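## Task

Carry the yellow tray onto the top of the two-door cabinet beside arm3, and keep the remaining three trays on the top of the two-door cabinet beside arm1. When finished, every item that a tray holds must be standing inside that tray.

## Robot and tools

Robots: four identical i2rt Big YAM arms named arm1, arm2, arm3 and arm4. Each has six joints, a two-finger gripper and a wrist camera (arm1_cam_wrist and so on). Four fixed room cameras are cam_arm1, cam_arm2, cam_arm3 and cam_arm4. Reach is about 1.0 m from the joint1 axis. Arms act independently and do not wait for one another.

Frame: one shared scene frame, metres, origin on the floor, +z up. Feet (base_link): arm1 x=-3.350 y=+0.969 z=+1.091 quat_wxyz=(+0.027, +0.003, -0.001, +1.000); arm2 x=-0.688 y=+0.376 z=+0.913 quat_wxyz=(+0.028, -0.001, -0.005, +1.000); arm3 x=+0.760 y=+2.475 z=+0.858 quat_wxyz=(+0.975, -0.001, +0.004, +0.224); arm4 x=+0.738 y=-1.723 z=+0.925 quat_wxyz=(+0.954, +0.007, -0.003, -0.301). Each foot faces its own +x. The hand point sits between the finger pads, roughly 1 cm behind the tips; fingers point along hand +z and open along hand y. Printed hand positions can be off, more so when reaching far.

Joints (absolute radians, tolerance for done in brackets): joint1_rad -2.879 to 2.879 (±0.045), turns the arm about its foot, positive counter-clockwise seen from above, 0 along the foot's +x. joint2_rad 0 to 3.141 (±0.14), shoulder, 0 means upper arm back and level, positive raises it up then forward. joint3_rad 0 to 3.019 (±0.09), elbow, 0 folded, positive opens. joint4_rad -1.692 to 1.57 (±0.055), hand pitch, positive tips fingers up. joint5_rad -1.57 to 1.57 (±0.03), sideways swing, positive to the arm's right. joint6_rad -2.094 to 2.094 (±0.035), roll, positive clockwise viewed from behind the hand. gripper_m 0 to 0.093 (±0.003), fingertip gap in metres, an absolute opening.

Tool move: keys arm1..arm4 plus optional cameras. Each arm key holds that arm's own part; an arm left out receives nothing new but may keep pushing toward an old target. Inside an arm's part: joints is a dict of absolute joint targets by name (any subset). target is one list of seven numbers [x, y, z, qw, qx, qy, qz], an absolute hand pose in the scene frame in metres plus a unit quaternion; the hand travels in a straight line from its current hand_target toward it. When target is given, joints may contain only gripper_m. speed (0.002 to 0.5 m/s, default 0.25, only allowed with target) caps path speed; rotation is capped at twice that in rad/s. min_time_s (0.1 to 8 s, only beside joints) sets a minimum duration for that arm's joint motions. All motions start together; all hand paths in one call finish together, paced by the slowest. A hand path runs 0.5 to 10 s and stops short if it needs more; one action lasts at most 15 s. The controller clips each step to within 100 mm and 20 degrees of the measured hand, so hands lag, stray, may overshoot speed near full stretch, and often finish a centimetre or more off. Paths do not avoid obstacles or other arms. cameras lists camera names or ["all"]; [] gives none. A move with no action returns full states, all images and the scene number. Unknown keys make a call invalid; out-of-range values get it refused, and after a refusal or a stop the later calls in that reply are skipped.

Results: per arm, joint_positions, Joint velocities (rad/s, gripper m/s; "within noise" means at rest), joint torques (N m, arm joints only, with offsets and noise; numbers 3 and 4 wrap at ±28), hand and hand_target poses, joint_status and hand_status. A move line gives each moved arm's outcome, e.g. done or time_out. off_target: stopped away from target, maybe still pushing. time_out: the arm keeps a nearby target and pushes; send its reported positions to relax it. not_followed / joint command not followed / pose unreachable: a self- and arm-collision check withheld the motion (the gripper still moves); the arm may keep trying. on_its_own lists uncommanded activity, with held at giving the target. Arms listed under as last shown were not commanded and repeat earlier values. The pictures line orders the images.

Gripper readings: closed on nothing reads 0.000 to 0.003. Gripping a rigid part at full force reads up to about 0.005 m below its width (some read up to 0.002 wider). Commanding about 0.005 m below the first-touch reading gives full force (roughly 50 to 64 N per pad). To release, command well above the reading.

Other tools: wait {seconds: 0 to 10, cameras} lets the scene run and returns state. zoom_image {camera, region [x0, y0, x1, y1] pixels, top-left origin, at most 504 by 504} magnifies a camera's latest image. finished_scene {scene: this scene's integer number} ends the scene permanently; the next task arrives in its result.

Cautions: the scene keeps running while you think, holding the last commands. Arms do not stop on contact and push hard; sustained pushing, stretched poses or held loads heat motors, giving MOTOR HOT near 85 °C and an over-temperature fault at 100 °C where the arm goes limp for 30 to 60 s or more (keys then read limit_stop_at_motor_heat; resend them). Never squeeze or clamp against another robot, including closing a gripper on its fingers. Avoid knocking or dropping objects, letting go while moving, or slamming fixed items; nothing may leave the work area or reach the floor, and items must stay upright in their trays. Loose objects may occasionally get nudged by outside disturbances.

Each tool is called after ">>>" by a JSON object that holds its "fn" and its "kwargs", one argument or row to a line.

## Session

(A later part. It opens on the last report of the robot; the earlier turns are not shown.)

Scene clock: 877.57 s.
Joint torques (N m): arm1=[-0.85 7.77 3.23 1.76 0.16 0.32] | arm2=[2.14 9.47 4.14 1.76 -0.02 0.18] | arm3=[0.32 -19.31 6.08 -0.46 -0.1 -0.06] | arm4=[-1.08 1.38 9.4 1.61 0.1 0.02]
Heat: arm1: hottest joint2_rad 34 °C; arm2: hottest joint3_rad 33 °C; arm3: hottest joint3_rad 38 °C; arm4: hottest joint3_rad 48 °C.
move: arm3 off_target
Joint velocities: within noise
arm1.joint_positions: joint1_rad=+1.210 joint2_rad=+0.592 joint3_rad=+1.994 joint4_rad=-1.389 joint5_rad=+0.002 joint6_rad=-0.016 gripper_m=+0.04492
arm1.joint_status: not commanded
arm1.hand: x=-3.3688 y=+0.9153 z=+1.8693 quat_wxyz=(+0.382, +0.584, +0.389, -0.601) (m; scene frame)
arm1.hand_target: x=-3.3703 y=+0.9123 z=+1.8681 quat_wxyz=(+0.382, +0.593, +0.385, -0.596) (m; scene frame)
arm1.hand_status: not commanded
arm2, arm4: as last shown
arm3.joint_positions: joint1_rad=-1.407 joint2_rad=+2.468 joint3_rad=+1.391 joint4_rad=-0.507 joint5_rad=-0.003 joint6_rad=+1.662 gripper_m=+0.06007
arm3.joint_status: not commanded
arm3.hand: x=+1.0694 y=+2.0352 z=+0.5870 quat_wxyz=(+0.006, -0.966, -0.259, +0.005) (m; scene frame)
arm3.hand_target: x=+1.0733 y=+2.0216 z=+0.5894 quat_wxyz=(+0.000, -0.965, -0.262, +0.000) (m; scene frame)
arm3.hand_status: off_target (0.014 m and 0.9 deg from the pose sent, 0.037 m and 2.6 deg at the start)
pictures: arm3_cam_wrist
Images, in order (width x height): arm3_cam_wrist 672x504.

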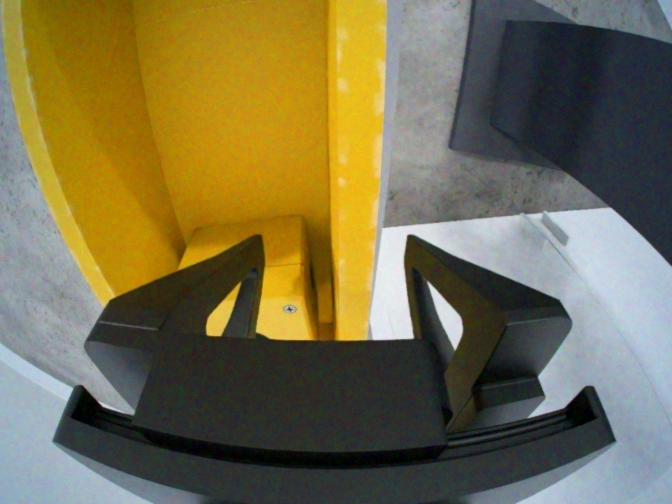

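>>> {"fn": "zoom_image", "kwargs": {
  "camera": "arm3_cam_wrist",
  "region": [170, 190, 400, 345]
}}

Scaled by 2.191 from the camera's 672x504 image, which has a finer 960x720 frame.

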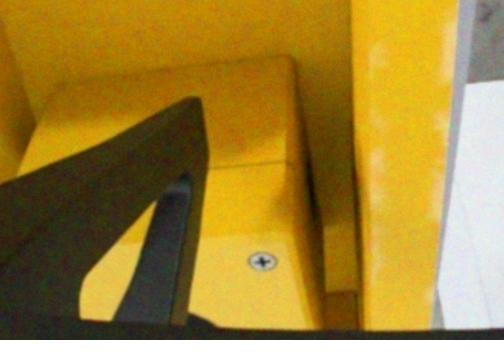

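>>> {"fn": "move", "kwargs": {
  "arm3": {"target": [1.0585, 2.0185, 0.594, 0.0, 0.96502, 0.26219, 0.0], "speed": 0.08},
  "cameras": ["arm3_cam_wrist"]
}}

>>> {"fn": "zoom_image", "kwargs": {
  "camera": "arm3_cam_wrist",
  "region": [170, 190, 400, 345]
}}

Scene clock: 929.63 s.
Joint torques (N m): arm1=[-0.79 7.71 3.3 1.73 0.16 0.31] | arm2=[2.84 9.35 4.1 1.31 -0.06 0.17] | arm3=[0.5 -20.95 4.04 -0.18 -0.09 -0.08] | arm4=[-0.79 1.2 9.37 1.63 0.11 0.02]
Heat: arm1: hottest joint2_rad 34 °C; arm2: hottest joint3_rad 33 °C; arm3: hottest joint3_rad 38 °C; arm4: hottest joint3_rad 49 °C.
move: arm3 off_target
Joint velocities: within noise
arm1, arm2, arm4: as last shown
arm3.joint_positions: joint1_rad=-1.434 joint2_rad=+2.469 joint3_rad=+1.391 joint4_rad=-0.507 joint5_rad=-0.003 joint6_rad=+1.637 gripper_m=+0.06007
arm3.joint_status: not commanded
arm3.hand: x=+1.0573 y=+2.0274 z=+0.5867 quat_wxyz=(+0.006, -0.966, -0.259, +0.005) (m; scene frame)
arm3.hand_target: x=+1.0583 y=+2.0186 z=+0.5939 quat_wxyz=(+0.000, -0.965, -0.262, +0.000) (m; scene frame)
arm3.hand_status: off_target (0.012 m and 1.0 deg from the pose sent, 0.021 m and 0.9 deg at the start)
pictures: arm3_cam_wrist
Images, in order (width x height): arm3_cam_wrist 672x504.

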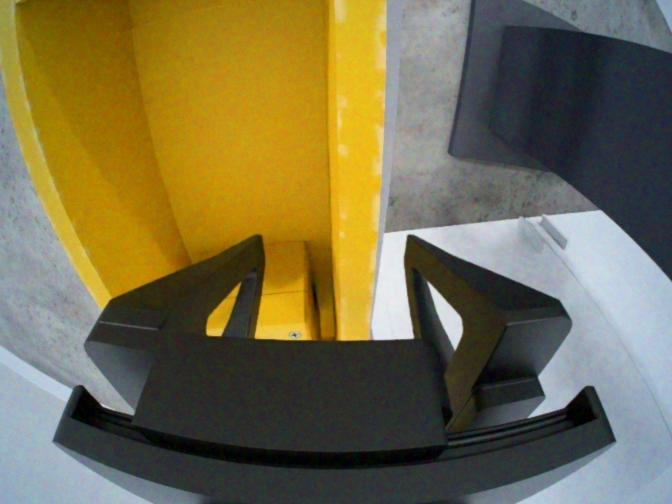

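Scaled by 2.191 from the camera's 672x504 image, which has a finer 960x720 frame.

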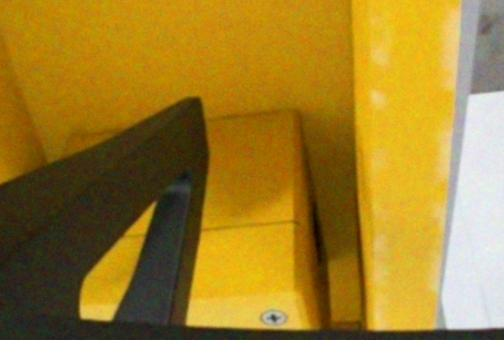

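>>> {"fn": "move", "kwargs": {
  "arm3": {"joints": {"gripper_m": 0.005}},
  "cameras": []
}}

>>> {"fn": "move", "kwargs": {
  "arm3": {"target": [1.0585, 2.0185, 0.70, 0.0, 0.96502, 0.26219, 0.0], "speed": 0.1},
  "cameras": ["arm3_cam_wrist", "cam_arm3"]
}}

Scene clock: 964.47 s.
Joint torques (N m): arm1=[-0.85 7.65 3.25 1.78 0.15 0.31] | arm2=[2.73 8.76 4.34 1.32 -0.12 0.18] | arm3=[0.44 -19.96 4.33 0.32 -0.01 0.11] | arm4=[-0.97 1.26 9.39 1.62 0.07 0.01]
Heat: arm1: hottest joint2_rad 34 °C; arm2: hottest joint3_rad 33 °C; arm3: hottest joint3_rad 37 °C; arm4: hottest joint3_rad 49 °C.
move: arm3 off_target
Joint velocities: within noise
arm1, arm2, arm4: as last shown
arm3.joint_positions: joint1_rad=-1.434 joint2_rad=+2.459 joint3_rad=+1.388 joint4_rad=-0.520 joint5_rad=-0.005 joint6_rad=+1.621 gripper_m=+0.01244
arm3.joint_status: gripper_m off_target (ended at +0.01246, target +0.00500)
arm3.hand: x=+1.0571 y=+2.0283 z=+0.5914 quat_wxyz=(+0.009, -0.964, -0.266, +0.005) (m; scene frame)
arm3.hand_target: x=+1.0584 y=+2.0186 z=+0.5940 quat_wxyz=(+0.000, -0.965, -0.262, +0.000) (m; scene frame)
arm3.hand_status: not commanded
pictures: none
No camera images: "cameras" was empty.

Scene clock: 966.37 s.
Joint torques (N m): arm1=[-0.67 8 3.25 1.78 0.13 0.3] | arm2=[2.02 9.29 4.12 1.17 -0.05 0.26] | arm3=[0.09 -24.35 4.51 -0.4 -0.07 -0.02] | arm4=[-1.38 1.49 9.42 1.54 0.09 0.03]
Heat: arm1: hottest joint2_rad 34 °C; arm2: hottest joint3_rad 33 °C; arm3: hottest joint3_rad 37 °C; arm4: hottest joint3_rad 49 °C.
move: arm3 off_target
Joint velocities: within noise
arm1, arm2, arm4: as last shown
arm3.joint_positions: joint1_rad=-1.435 joint2_rad=+2.289 joint3_rad=+1.325 joint4_rad=-0.663 joint5_rad=-0.003 joint6_rad=+1.631 gripper_m=+0.01234
arm3.joint_status: not commanded
arm3.hand: x=+1.0508 y=+2.0369 z=+0.6672 quat_wxyz=(+0.027, -0.965, -0.261, +0.011) (m; scene frame)
arm3.hand_target: x=+1.0581 y=+2.0189 z=+0.6992 quat_wxyz=(+0.000, -0.965, -0.262, +0.000) (m; scene frame)
arm3.hand_status: off_target (0.038 m and 3.3 deg from the pose sent, 0.109 m and 1.3 deg at the start)
pictures: arm3_cam_wrist, cam_arm3
Images, in order (width x height): arm3_cam_wrist 672x504, cam_arm3 896x504.

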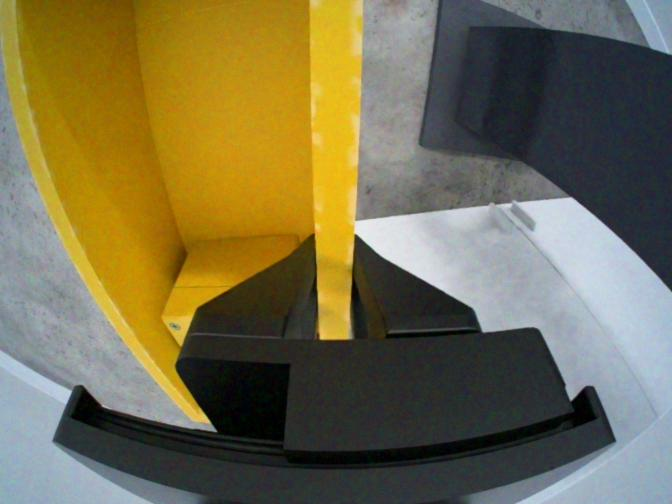

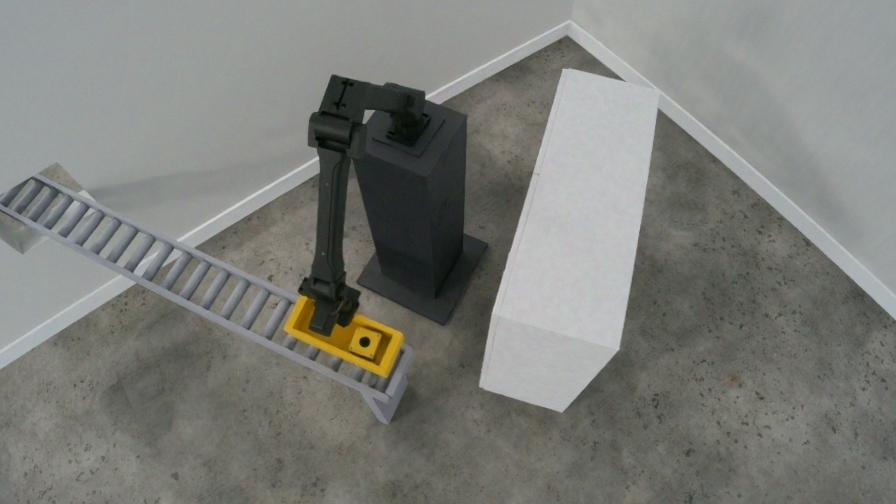

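>>> {"fn": "move", "kwargs": {
  "arm3": {"target": [1.0585, 2.0185, 1.03, 0.0229, 0.9625, 0.2615, 0.0681], "speed": 0.16},
  "cameras": ["arm3_cam_wrist", "cam_arm3"]
}}

Scene clock: 979.87 s.
Joint torques (N m): arm1=[-1.08 8 3.25 1.77 0.16 0.3] | arm2=[2.02 9.41 4.04 1.44 -0.02 0.22] | arm3=[0.32 -20.84 14.86 -0.39 -0.61 -0.12] | arm4=[-1.03 1.61 9.42 1.51 0.08 0.01]
Heat: arm1: hottest joint2_rad 33 °C; arm2: hottest joint3_rad 32 °C; arm3: hottest joint3_rad 37 °C; arm4: hottest joint3_rad 49 °C.
move: arm3 off_target
Joint velocities: within noise
arm1, arm2: as last shown
arm3.joint_positions: joint1_rad=-1.476 joint2_rad=+1.767 joint3_rad=+1.426 joint4_rad=-1.279 joint5_rad=-0.110 joint6_rad=+1.603 gripper_m=+0.01234
arm3.joint_status: not commanded
arm3.hand: x=+1.0427 y=+2.0496 z=+0.9719 quat_wxyz=(+0.039, -0.966, -0.253, -0.041) (m; scene frame)
arm3.hand_target: x=+1.0557 y=+2.0229 z=+1.0306 quat_wxyz=(-0.024, -0.962, -0.262, -0.067) (m; scene frame)
arm3.hand_status: off_target (0.068 m and 7.8 deg from the pose sent, 0.363 m and 10.7 deg at the start; pose on its path clipped on 13 of 89 steps)
arm4.joint_positions: joint1_rad=-0.674 joint2_rad=+0.598 joint3_rad=+1.422 joint4_rad=-1.373 joint5_rad=+0.010 joint6_rad=+0.589 gripper_m=+0.09396
arm4.joint_status: not commanded
arm4.hand: x=+0.7921 y=-1.9387 z=+1.4740 quat_wxyz=(-0.457, -0.708, -0.513, +0.164) (m; scene frame)
arm4.hand_target: x=+0.7911 y=-1.9359 z=+1.4847 quat_wxyz=(-0.467, -0.703, -0.509, +0.168) (m; scene frame)
arm4.hand_status: not commanded
pictures: arm3_cam_wrist, cam_arm3
Images, in order (width x height): arm3_cam_wrist 672x504, cam_arm3 896x504.

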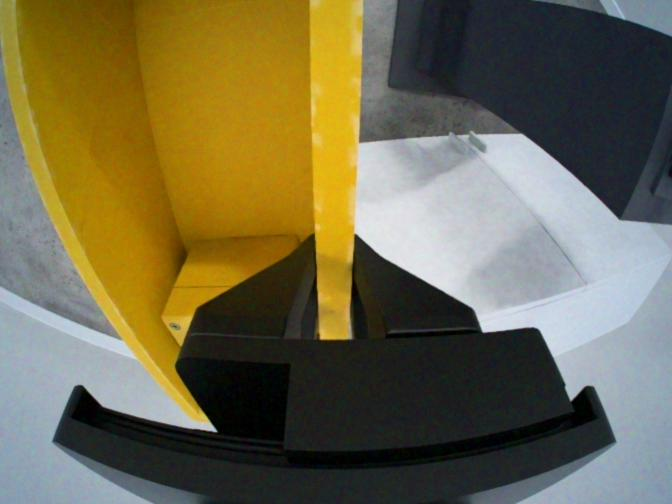

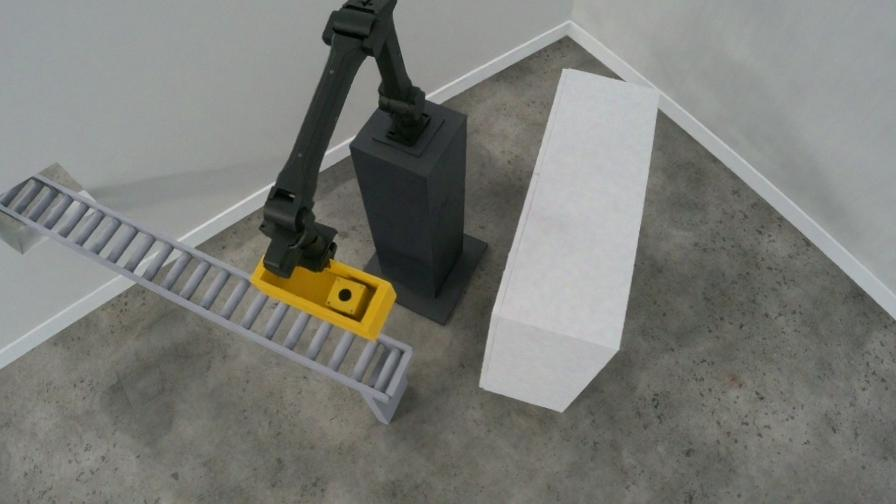

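>>> {"fn": "move", "kwargs": {
  "arm3": {"joints": {"joint1_rad": 0.03, "joint6_rad": 1.477}, "min_time_s": 5.5},
  "cameras": ["arm3_cam_wrist", "cam_arm3"]
}}

>>> {"fn": "zoom_image", "kwargs": {
  "camera": "cam_arm3",
  "region": [450, 40, 700, 360]
}}

Scene clock: 1044.50 s.
Joint torques (N m): arm1=[-0.79 7.59 3.22 1.83 0.14 0.31] | arm2=[0.91 8.64 4.16 1.22 -0.11 0.2] | arm3=[1.44 -20.84 14.83 -0.39 -0.47 -0.11] | arm4=[-1.38 1.49 9.43 1.62 0.09 0]
Heat: arm1: hottest joint2_rad 33 °C; arm2: hottest joint3_rad 32 °C; arm3: hottest joint3_rad 48 °C; arm4: hottest joint3_rad 49 °C.
move: arm3 done
Joint velocities: within noise
arm1, arm4: as last shown
arm2.joint_positions: joint1_rad=-0.610 joint2_rad=+0.592 joint3_rad=+1.991 joint4_rad=-1.390 joint5_rad=+0.004 joint6_rad=-0.015 gripper_m=+0.04490
arm2.joint_status: not commanded
arm2.hand: x=-0.7351 y=+0.4062 z=+1.6904 quat_wxyz=(-0.241, +0.666, -0.223, -0.670) (m; scene frame)
arm2.hand_target: x=-0.7371 y=+0.4062 z=+1.6904 quat_wxyz=(-0.231, +0.669, -0.224, -0.670) (m; scene frame)
arm2.hand_status: not commanded
arm3.joint_positions: joint1_rad=+0.032 joint2_rad=+1.767 joint3_rad=+1.426 joint4_rad=-1.279 joint5_rad=-0.114 joint6_rad=+1.497 gripper_m=+0.01234
arm3.joint_status: all done
arm3.hand: x=+1.2038 y=+2.7300 z=+0.9685 quat_wxyz=(+0.064, -0.485, -0.872, -0.007) (m; scene frame)
arm3.hand_target: x=+1.2299 y=+2.7446 z=+1.0268 quat_wxyz=(+0.031, -0.474, -0.878, -0.066) (m; scene frame)
arm3.hand_status: not commanded
pictures: arm3_cam_wrist, cam_arm3
Images, in order (width x height): arm3_cam_wrist 672x504, cam_arm3 896x504.

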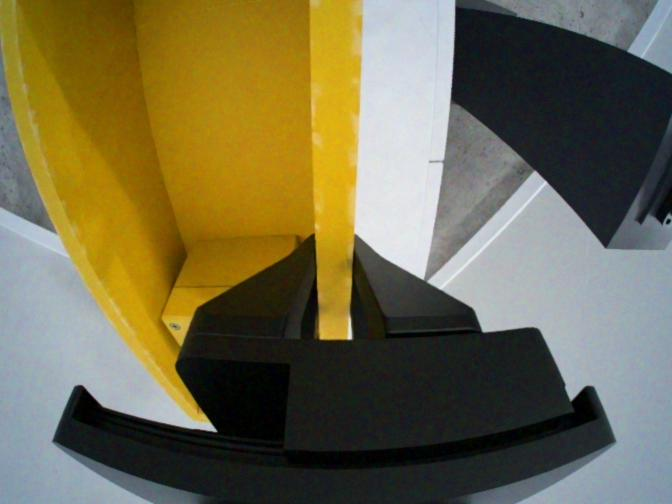

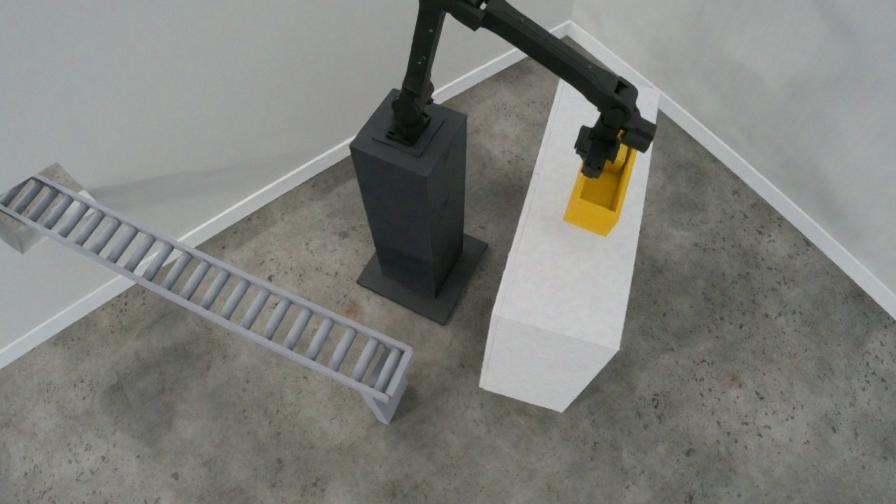

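Scaled by 1.575 from the camera's 896x504 image, which has a finer 1280x720 frame.

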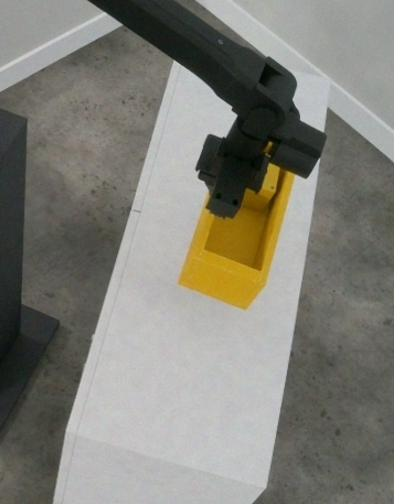

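>>> {"fn": "move", "kwargs": {
  "arm3": {"target": [1.221, 2.740, 0.91, 0.031, -0.474, -0.878, -0.066], "speed": 0.12},
  "cameras": ["cam_arm3"]
}}

>>> {"fn": "zoom_image", "kwargs": {
  "camera": "cam_arm3",
  "region": [500, 60, 700, 260]
}}

Scene clock: 1112.17 s.
Joint torques (N m): arm1=[-0.85 7.77 3.21 1.73 0.15 0.3] | arm2=[1.55 9.17 4.38 1.25 -0.12 0.23] | arm3=[1.32 -20.07 7.65 0.72 -0.43 -0.12] | arm4=[-1.49 1.55 9.42 1.55 0.1 0.01]
Heat: arm1: hottest joint2_rad 33 °C; arm2: hottest joint3_rad 32 °C; arm3: hottest joint3_rad 53 °C; arm4: hottest joint3_rad 50 °C.
move: arm3 off_target
Joint velocities: within noise
arm1, arm2, arm4: as last shown
arm3.joint_positions: joint1_rad=+0.032 joint2_rad=+1.837 joint3_rad=+1.290 joint4_rad=-1.008 joint5_rad=-0.114 joint6_rad=+1.497 gripper_m=+0.01234
arm3.joint_status: not commanded
arm3.hand: x=+1.2094 y=+2.7331 z=+0.8868 quat_wxyz=(+0.046, -0.484, -0.873, -0.035) (m; scene frame)
arm3.hand_target: x=+1.2205 y=+2.7397 z=+0.9100 quat_wxyz=(+0.031, -0.474, -0.878, -0.066) (m; scene frame)
arm3.hand_status: off_target (0.027 m and 4.2 deg from the pose sent, 0.062 m and 7.8 deg at the start)
pictures: cam_arm3
Images, in order (width x height): cam_arm3 896x504.

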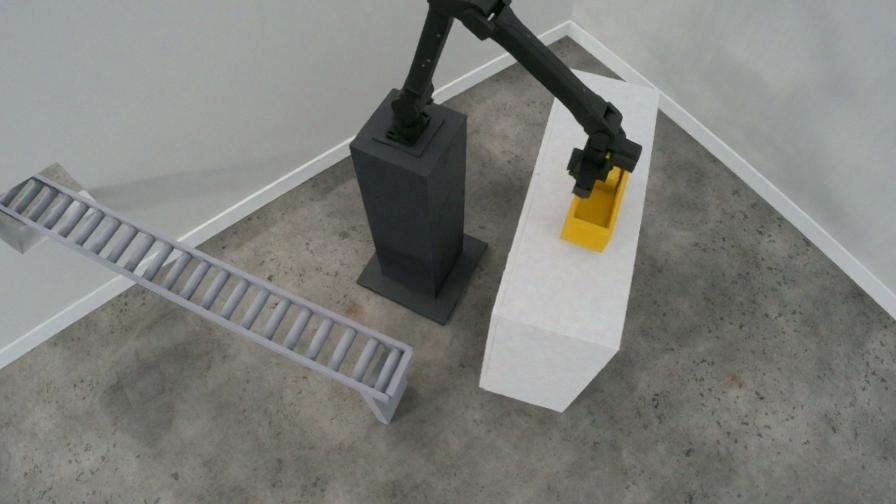

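Scaled by 2.520 from the camera's 896x504 image, which has a finer 1280x720 frame.

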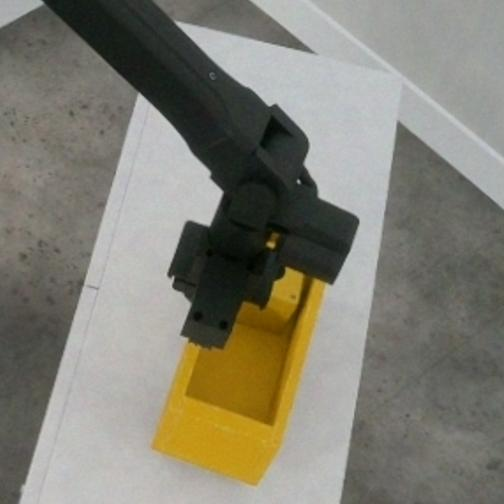

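>>> {"fn": "move", "kwargs": {
  "arm3": {"target": [1.221, 2.740, 0.88, 0.031, -0.474, -0.878, -0.066], "speed": 0.1},
  "cameras": []
}}

>>> {"fn": "move", "kwargs": {
  "arm3": {"target": [1.221, 2.740, 0.862, 0.031, -0.474, -0.878, -0.066], "speed": 0.06},
  "cameras": ["cam_arm3"]
}}

>>> {"fn": "zoom_image", "kwargs": {
  "camera": "cam_arm3",
  "region": [540, 130, 660, 260]
}}

Scene clock: 1126.23 s.
Joint torques (N m): arm1=[-1.03 7.82 3.22 1.78 0.15 0.32] | arm2=[3.19 8.82 4.36 1.55 -0.02 0.2] | arm3=[1.2 -19.78 7.17 0.69 -0.43 -0.09] | arm4=[-1.08 1.38 9.42 1.57 0.09 0.02]
Heat: arm1: hottest joint2_rad 33 °C; arm2: hottest joint3_rad 32 °C; arm3: hottest joint3_rad 51 °C; arm4: hottest joint3_rad 50 °C.
move: arm3 off_target
Joint velocities: within noise
arm1, arm2, arm4: as last shown
arm3.joint_positions: joint1_rad=+0.032 joint2_rad=+1.873 joint3_rad=+1.261 joint4_rad=-0.936 joint5_rad=-0.114 joint6_rad=+1.494 gripper_m=+0.01234
arm3.joint_status: not commanded
arm3.hand: x=+1.2097 y=+2.7332 z=+0.8598 quat_wxyz=(+0.044, -0.483, -0.874, -0.037) (m; scene frame)
arm3.hand_target: x=+1.2206 y=+2.7398 z=+0.8801 quat_wxyz=(+0.031, -0.474, -0.878, -0.066) (m; scene frame)
arm3.hand_status: off_target (0.024 m and 3.8 deg from the pose sent, 0.015 m and 4.2 deg at the start)
pictures: none
No camera images: "cameras" was empty.

Scene clock: 1127.23 s.
Joint torques (N m): arm1=[-0.79 7.88 3.25 1.77 0.14 0.31] | arm2=[2.14 9 4.44 1.52 -0.1 0.27] | arm3=[1.26 -18.14 6.6 0.75 -0.46 -0.09] | arm4=[-0.79 1.61 9.48 1.54 0.09 0.01]
Heat: arm1: hottest joint2_rad 33 °C; arm2: hottest joint3_rad 32 °C; arm3: hottest joint3_rad 51 °C; arm4: hottest joint3_rad 50 °C.
move: arm3 off_target
Joint velocities: within noise
arm1.joint_positions: joint1_rad=+1.210 joint2_rad=+0.592 joint3_rad=+1.994 joint4_rad=-1.389 joint5_rad=+0.002 joint6_rad=-0.016 gripper_m=+0.04492
arm1.joint_status: not commanded
arm1.hand: x=-3.3688 y=+0.9153 z=+1.8693 quat_wxyz=(+0.382, +0.584, +0.389, -0.601) (m; scene frame)
arm1.hand_target: x=-3.3703 y=+0.9123 z=+1.8681 quat_wxyz=(+0.382, +0.593, +0.385, -0.596) (m; scene frame)
arm1.hand_status: not commanded
arm2, arm4: as last shown
arm3.joint_positions: joint1_rad=+0.032 joint2_rad=+1.879 joint3_rad=+1.253 joint4_rad=-0.894 joint5_rad=-0.113 joint6_rad=+1.494 gripper_m=+0.01233
arm3.joint_status: not commanded
arm3.hand: x=+1.2151 y=+2.7360 z=+0.8548 quat_wxyz=(+0.036, -0.482, -0.874, -0.049) (m; scene frame)
arm3.hand_target: x=+1.2209 y=+2.7400 z=+0.8620 quat_wxyz=(+0.031, -0.474, -0.878, -0.066) (m; scene frame)
arm3.hand_status: off_target (0.010 m and 2.2 deg from the pose sent, 0.013 m and 3.7 deg at the start)
pictures: cam_arm3
Images, in order (width x height): cam_arm3 896x504.

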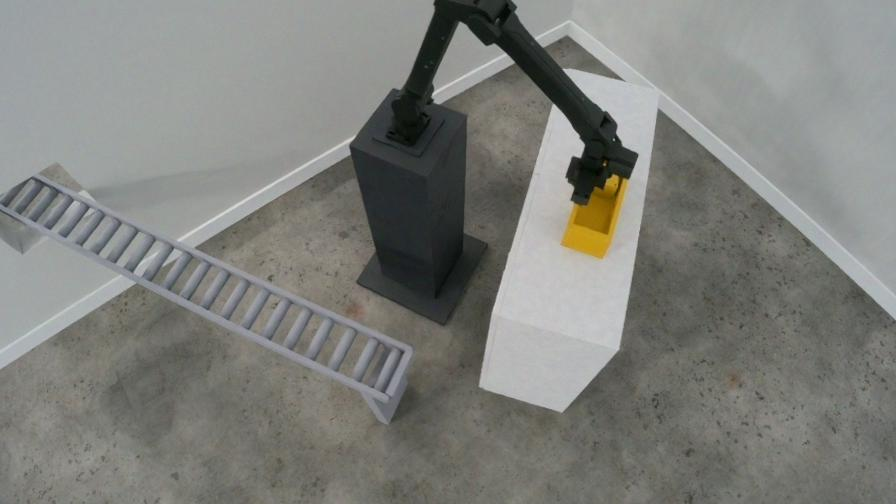

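Scaled by 3.877 from the camera's 896x504 image, which has a finer 1280x720 frame.

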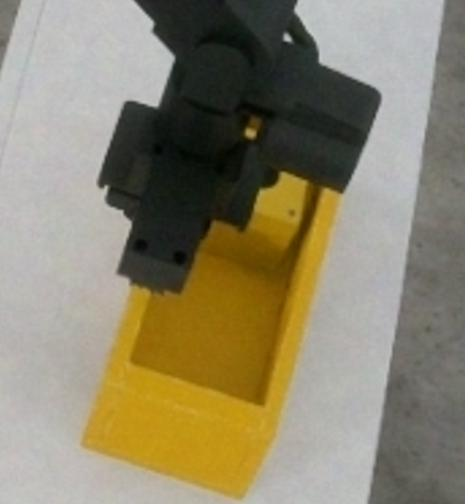

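>>> {"fn": "move", "kwargs": {
  "arm3": {"target": [1.222, 2.7405, 0.852, -0.0563, 0.4806, 0.8743, 0.0378], "speed": 0.08},
  "cameras": ["cam_arm3"]
}}

>>> {"fn": "zoom_image", "kwargs": {
  "camera": "cam_arm3",
  "region": [540, 150, 650, 265]
}}

Scene clock: 1162.83 s.
Joint torques (N m): arm1=[-0.56 7.88 3.26 1.76 0.14 0.31] | arm2=[2.2 8.29 3.99 1.63 -0.06 0.16] | arm3=[0.85 -15.09 9.63 -0.69 -0.88 0.01] | arm4=[-1.26 1.61 9.42 1.62 0.09 0]
Heat: arm1: hottest joint2_rad 33 °C; arm2: hottest joint3_rad 32 °C; arm3: hottest joint3_rad 48 °C; arm4: hottest joint3_rad 50 °C.
move: arm3 off_target
Joint velocities: within noise
arm1, arm2, arm4: as last shown
arm3.joint_positions: joint1_rad=+0.032 joint2_rad=+1.896 joint3_rad=+1.273 joint4_rad=-0.933 joint5_rad=-0.114 joint6_rad=+1.492 gripper_m=+0.01233
arm3.joint_status: not commanded
arm3.hand: x=+1.2126 y=+2.7349 z=+0.8524 quat_wxyz=(+0.046, -0.482, -0.874, -0.034) (m; scene frame)
arm3.hand_target: x=+1.2218 y=+2.7404 z=+0.8521 quat_wxyz=(+0.056, -0.481, -0.874, -0.038) (m; scene frame)
arm3.hand_status: off_target (0.011 m and 1.2 deg from the pose sent, 0.009 m and 2.7 deg at the start)
pictures: cam_arm3
Images, in order (width x height): cam_arm3 896x504.

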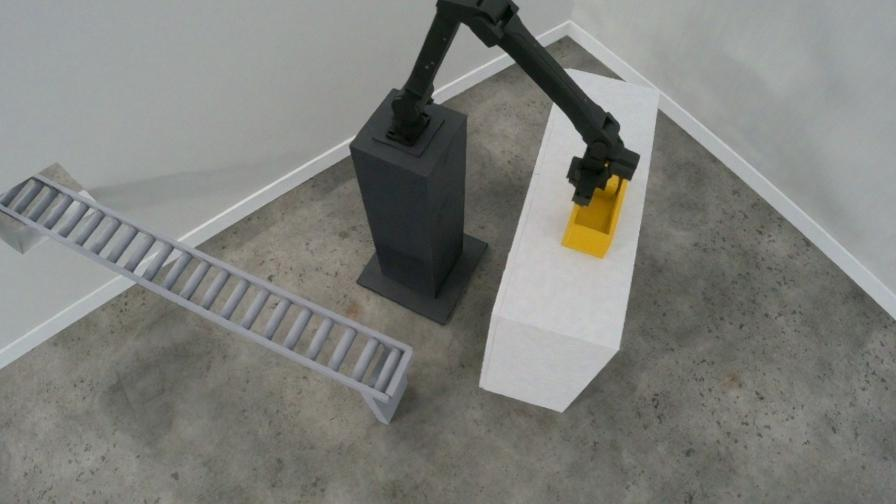

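Scaled by 4.383 from the camera's 896x504 image, which has a finer 1280x720 frame.

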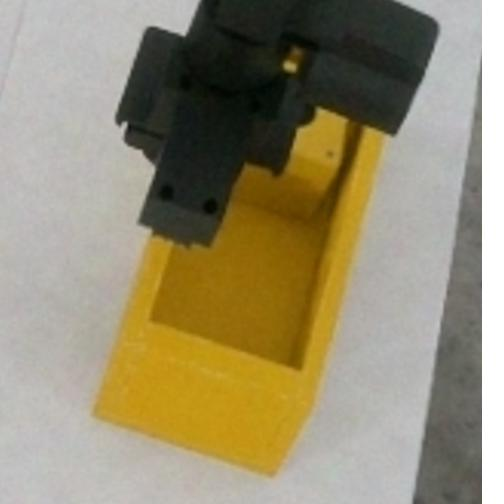

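>>> {"fn": "move", "kwargs": {
  "arm3": {"target": [1.222, 2.7405, 0.842, -0.0533, 0.4806, 0.8743, 0.0378], "speed": 0.06},
  "cameras": ["arm3_cam_wrist"]
}}

Scene clock: 1181.53 s.
Joint torques (N m): arm1=[-0.85 7.65 3.26 1.76 0.14 0.31] | arm2=[2.37 9.05 4.31 1.42 -0.02 0.19] | arm3=[1.08 -13.98 8.81 0.34 -0.67 0.03] | arm4=[-0.67 1.67 9.48 1.57 0.11 -0.01]
Heat: arm1: hottest joint2_rad 33 °C; arm2: hottest joint3_rad 32 °C; arm3: hottest joint3_rad 46 °C; arm4: hottest joint3_rad 50 °C.
move: arm3 off_target
Joint velocities: within noise
arm1, arm2, arm4: as last shown
arm3.joint_positions: joint1_rad=+0.032 joint2_rad=+1.897 joint3_rad=+1.273 joint4_rad=-0.933 joint5_rad=-0.114 joint6_rad=+1.492 gripper_m=+0.01233
arm3.joint_status: not commanded
arm3.hand: x=+1.2124 y=+2.7348 z=+0.8518 quat_wxyz=(+0.046, -0.482, -0.874, -0.034) (m; scene frame)
arm3.hand_target: x=+1.2216 y=+2.7403 z=+0.8422 quat_wxyz=(+0.053, -0.481, -0.874, -0.038) (m; scene frame)
arm3.hand_status: off_target (0.015 m and 0.9 deg from the pose sent, 0.015 m and 0.9 deg at the start)
pictures: arm3_cam_wrist
Images, in order (width x height): arm3_cam_wrist 672x504.

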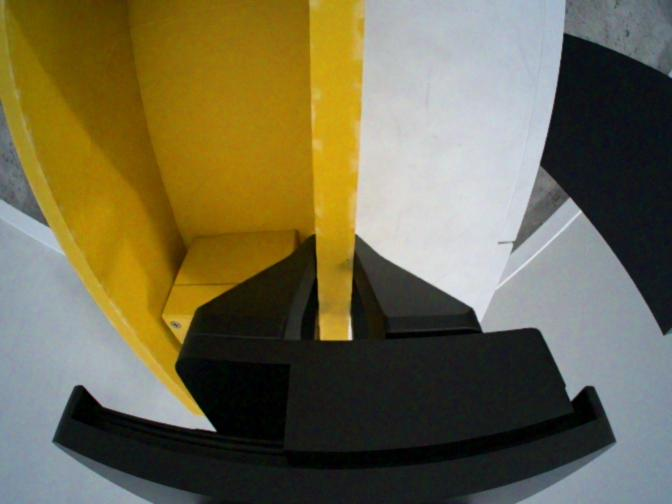

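>>> {"fn": "move", "kwargs": {
  "arm3": {"joints": {"gripper_m": 0.045}},
  "cameras": ["arm3_cam_wrist"]
}}

Scene clock: 1193.00 s.
Joint torques (N m): arm1=[-0.85 8 3.21 1.76 0.14 0.32] | arm2=[1.55 9.11 4.34 1.33 -0.06 0.26] | arm3=[1.03 -17.85 8.47 0.21 -0.18 0.03] | arm4=[-1.2 1.49 9.43 1.59 0.09 0.02]
Heat: arm1: hottest joint2_rad 33 °C; arm2: hottest joint3_rad 32 °C; arm3: hottest joint3_rad 46 °C; arm4: hottest joint3_rad 50 °C.
move: arm3 done
Joint velocities: within noise
arm1, arm2, arm4: as last shown
arm3.joint_positions: joint1_rad=+0.032 joint2_rad=+1.940 joint3_rad=+1.273 joint4_rad=-0.933 joint5_rad=-0.126 joint6_rad=+1.492 gripper_m=+0.04493
arm3.joint_status: all done
arm3.hand: x=+1.2059 y=+2.7336 z=+0.8307 quat_wxyz=(+0.063, -0.483, -0.873, -0.019) (m; scene frame)
arm3.hand_target: x=+1.2216 y=+2.7402 z=+0.8422 quat_wxyz=(+0.053, -0.481, -0.875, -0.038) (m; scene frame)
arm3.hand_status: not commanded
pictures: arm3_cam_wrist
Images, in order (width x height): arm3_cam_wrist 672x504.

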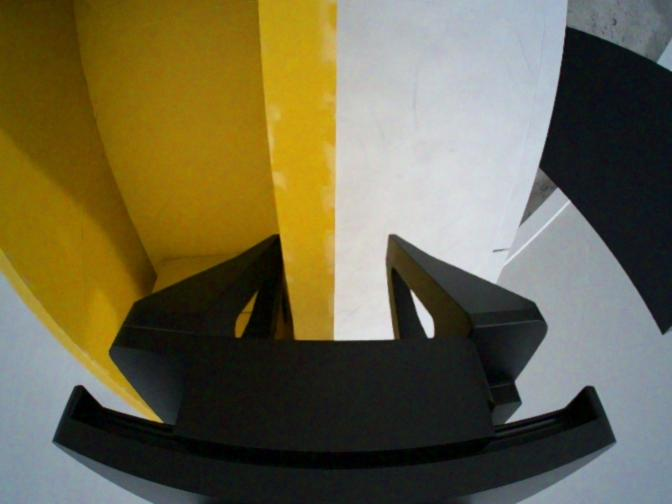

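>>> {"fn": "move", "kwargs": {
  "arm3": {"joints": {"gripper_m": 0.07}},
  "cameras": []
}}

>>> {"fn": "move", "kwargs": {
  "arm3": {"target": [1.224, 2.742, 1.02, -0.0533, 0.4806, 0.8743, 0.0378], "speed": 0.15},
  "cameras": ["arm3_cam_wrist", "cam_arm3", "cam_arm1"]
}}

>>> {"fn": "zoom_image", "kwargs": {
  "camera": "cam_arm3",
  "region": [520, 60, 690, 280]
}}

>>> {"fn": "zoom_image", "kwargs": {
  "camera": "cam_arm1",
  "region": [440, 160, 660, 290]
}}

Scene clock: 1212.33 s.
Joint torques (N m): arm1=[-0.91 7.82 3.19 1.77 0.13 0.31] | arm2=[2.08 9.47 4.21 1.31 -0.1 0.24] | arm3=[1.08 -17.96 8.5 0.24 -0.17 0.04] | arm4=[-1.2 1.44 9.43 1.58 0.07 -0.01]
Heat: arm1: hottest joint2_rad 33 °C; arm2: hottest joint3_rad 32 °C; arm3: hottest joint3_rad 45 °C; arm4: hottest joint3_rad 50 °C.
move: arm3 done
Joint velocities: within noise
arm1, arm2: as last shown
arm3.joint_positions: joint1_rad=+0.032 joint2_rad=+1.940 joint3_rad=+1.273 joint4_rad=-0.933 joint5_rad=-0.126 joint6_rad=+1.492 gripper_m=+0.06985
arm3.joint_status: all done
arm3.hand: x=+1.2059 y=+2.7336 z=+0.8307 quat_wxyz=(+0.063, -0.483, -0.873, -0.019) (m; scene frame)
arm3.hand_target: x=+1.2216 y=+2.7402 z=+0.8422 quat_wxyz=(+0.053, -0.481, -0.875, -0.038) (m; scene frame)
arm3.hand_status: not commanded
arm4.joint_positions: joint1_rad=-0.674 joint2_rad=+0.598 joint3_rad=+1.422 joint4_rad=-1.373 joint5_rad=+0.010 joint6_rad=+0.589 gripper_m=+0.09396
arm4.joint_status: not commanded
arm4.hand: x=+0.7921 y=-1.9387 z=+1.4740 quat_wxyz=(-0.457, -0.708, -0.513, +0.164) (m; scene frame)
arm4.hand_target: x=+0.7911 y=-1.9359 z=+1.4847 quat_wxyz=(-0.467, -0.703, -0.509, +0.168) (m; scene frame)
arm4.hand_status: not commanded
pictures: none
No camera images: "cameras" was empty.

Scene clock: 1214.33 s.
Joint torques (N m): arm1=[-0.91 7.88 3.26 1.73 0.16 0.31] | arm2=[2.9 9.52 4.18 1.22 -0.1 0.2] | arm3=[1.26 -18.08 12.44 -0.51 -0.17 0.05] | arm4=[-1.08 1.67 9.47 1.62 0.09 0.01]
Heat: arm1: hottest joint2_rad 33 °C; arm2: hottest joint3_rad 32 °C; arm3: hottest joint3_rad 45 °C; arm4: hottest joint3_rad 50 °C.
move: arm3 off_target
Joint velocities: within noise
arm1, arm4: as last shown
arm2.joint_positions: joint1_rad=-0.610 joint2_rad=+0.592 joint3_rad=+1.991 joint4_rad=-1.390 joint5_rad=+0.004 joint6_rad=-0.015 gripper_m=+0.04490
arm2.joint_status: not commanded
arm2.hand: x=-0.7351 y=+0.4062 z=+1.6904 quat_wxyz=(-0.241, +0.666, -0.223, -0.670) (m; scene frame)
arm2.hand_target: x=-0.7371 y=+0.4062 z=+1.6904 quat_wxyz=(-0.231, +0.669, -0.224, -0.670) (m; scene frame)
arm2.hand_status: not commanded
arm3.joint_positions: joint1_rad=+0.032 joint2_rad=+1.760 joint3_rad=+1.478 joint4_rad=-1.340 joint5_rad=-0.126 joint6_rad=+1.492 gripper_m=+0.06993
arm3.joint_status: not commanded
arm3.hand: x=+1.2064 y=+2.7338 z=+0.9913 quat_wxyz=(+0.069, -0.483, -0.873, -0.010) (m; scene frame)
arm3.hand_target: x=+1.2226 y=+2.7412 z=+1.0201 quat_wxyz=(+0.053, -0.481, -0.875, -0.038) (m; scene frame)
arm3.hand_status: off_target (0.035 m and 3.7 deg from the pose sent, 0.190 m and 2.4 deg at the start)
pictures: arm3_cam_wrist, cam_arm1, cam_arm3
Images, in order (width x height): arm3_cam_wrist 672x504, cam_arm1 896x504, cam_arm3 896x504.

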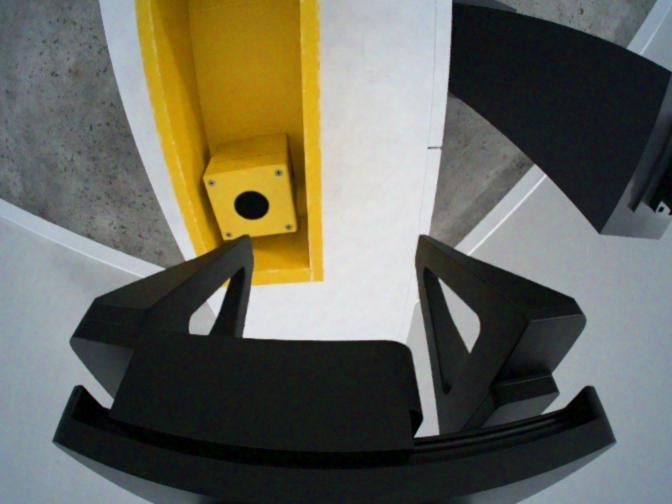

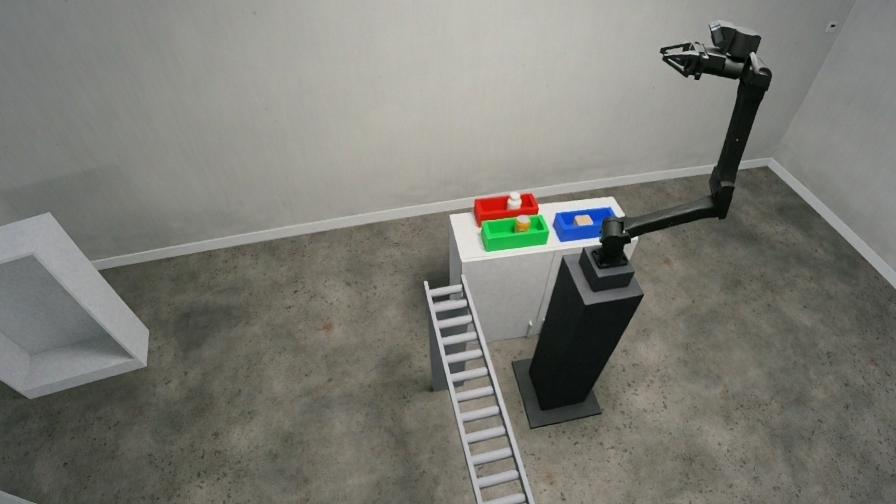

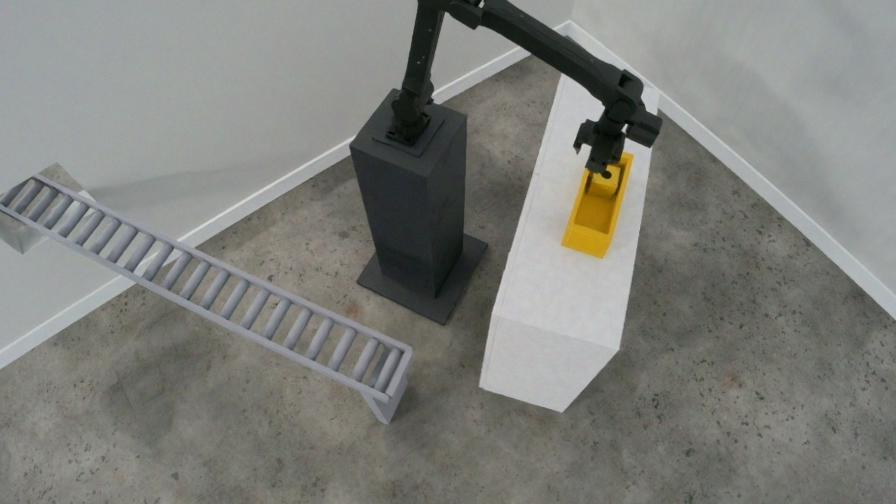

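Scaled by 2.291 from the camera's 896x504 image, which has a finer 1280x720 frame.

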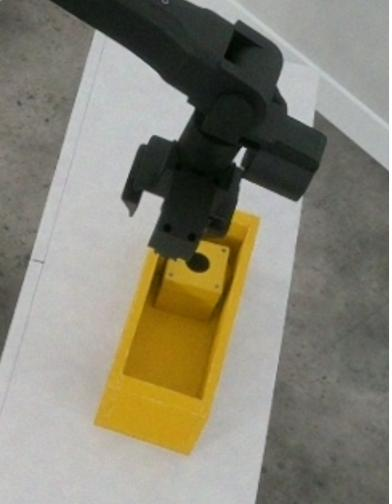

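Scaled by 2.291 from the camera's 896x504 image, which has a finer 1280x720 frame.

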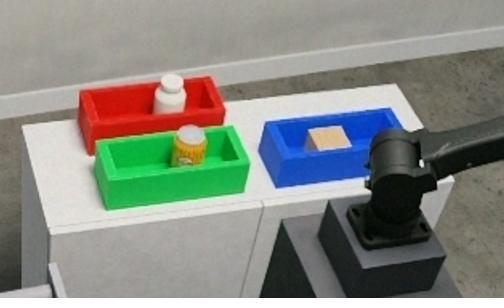

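>>> {"fn": "finished_scene", "kwargs": {
  "scene": 2
}}

The scene is finished: the task was done.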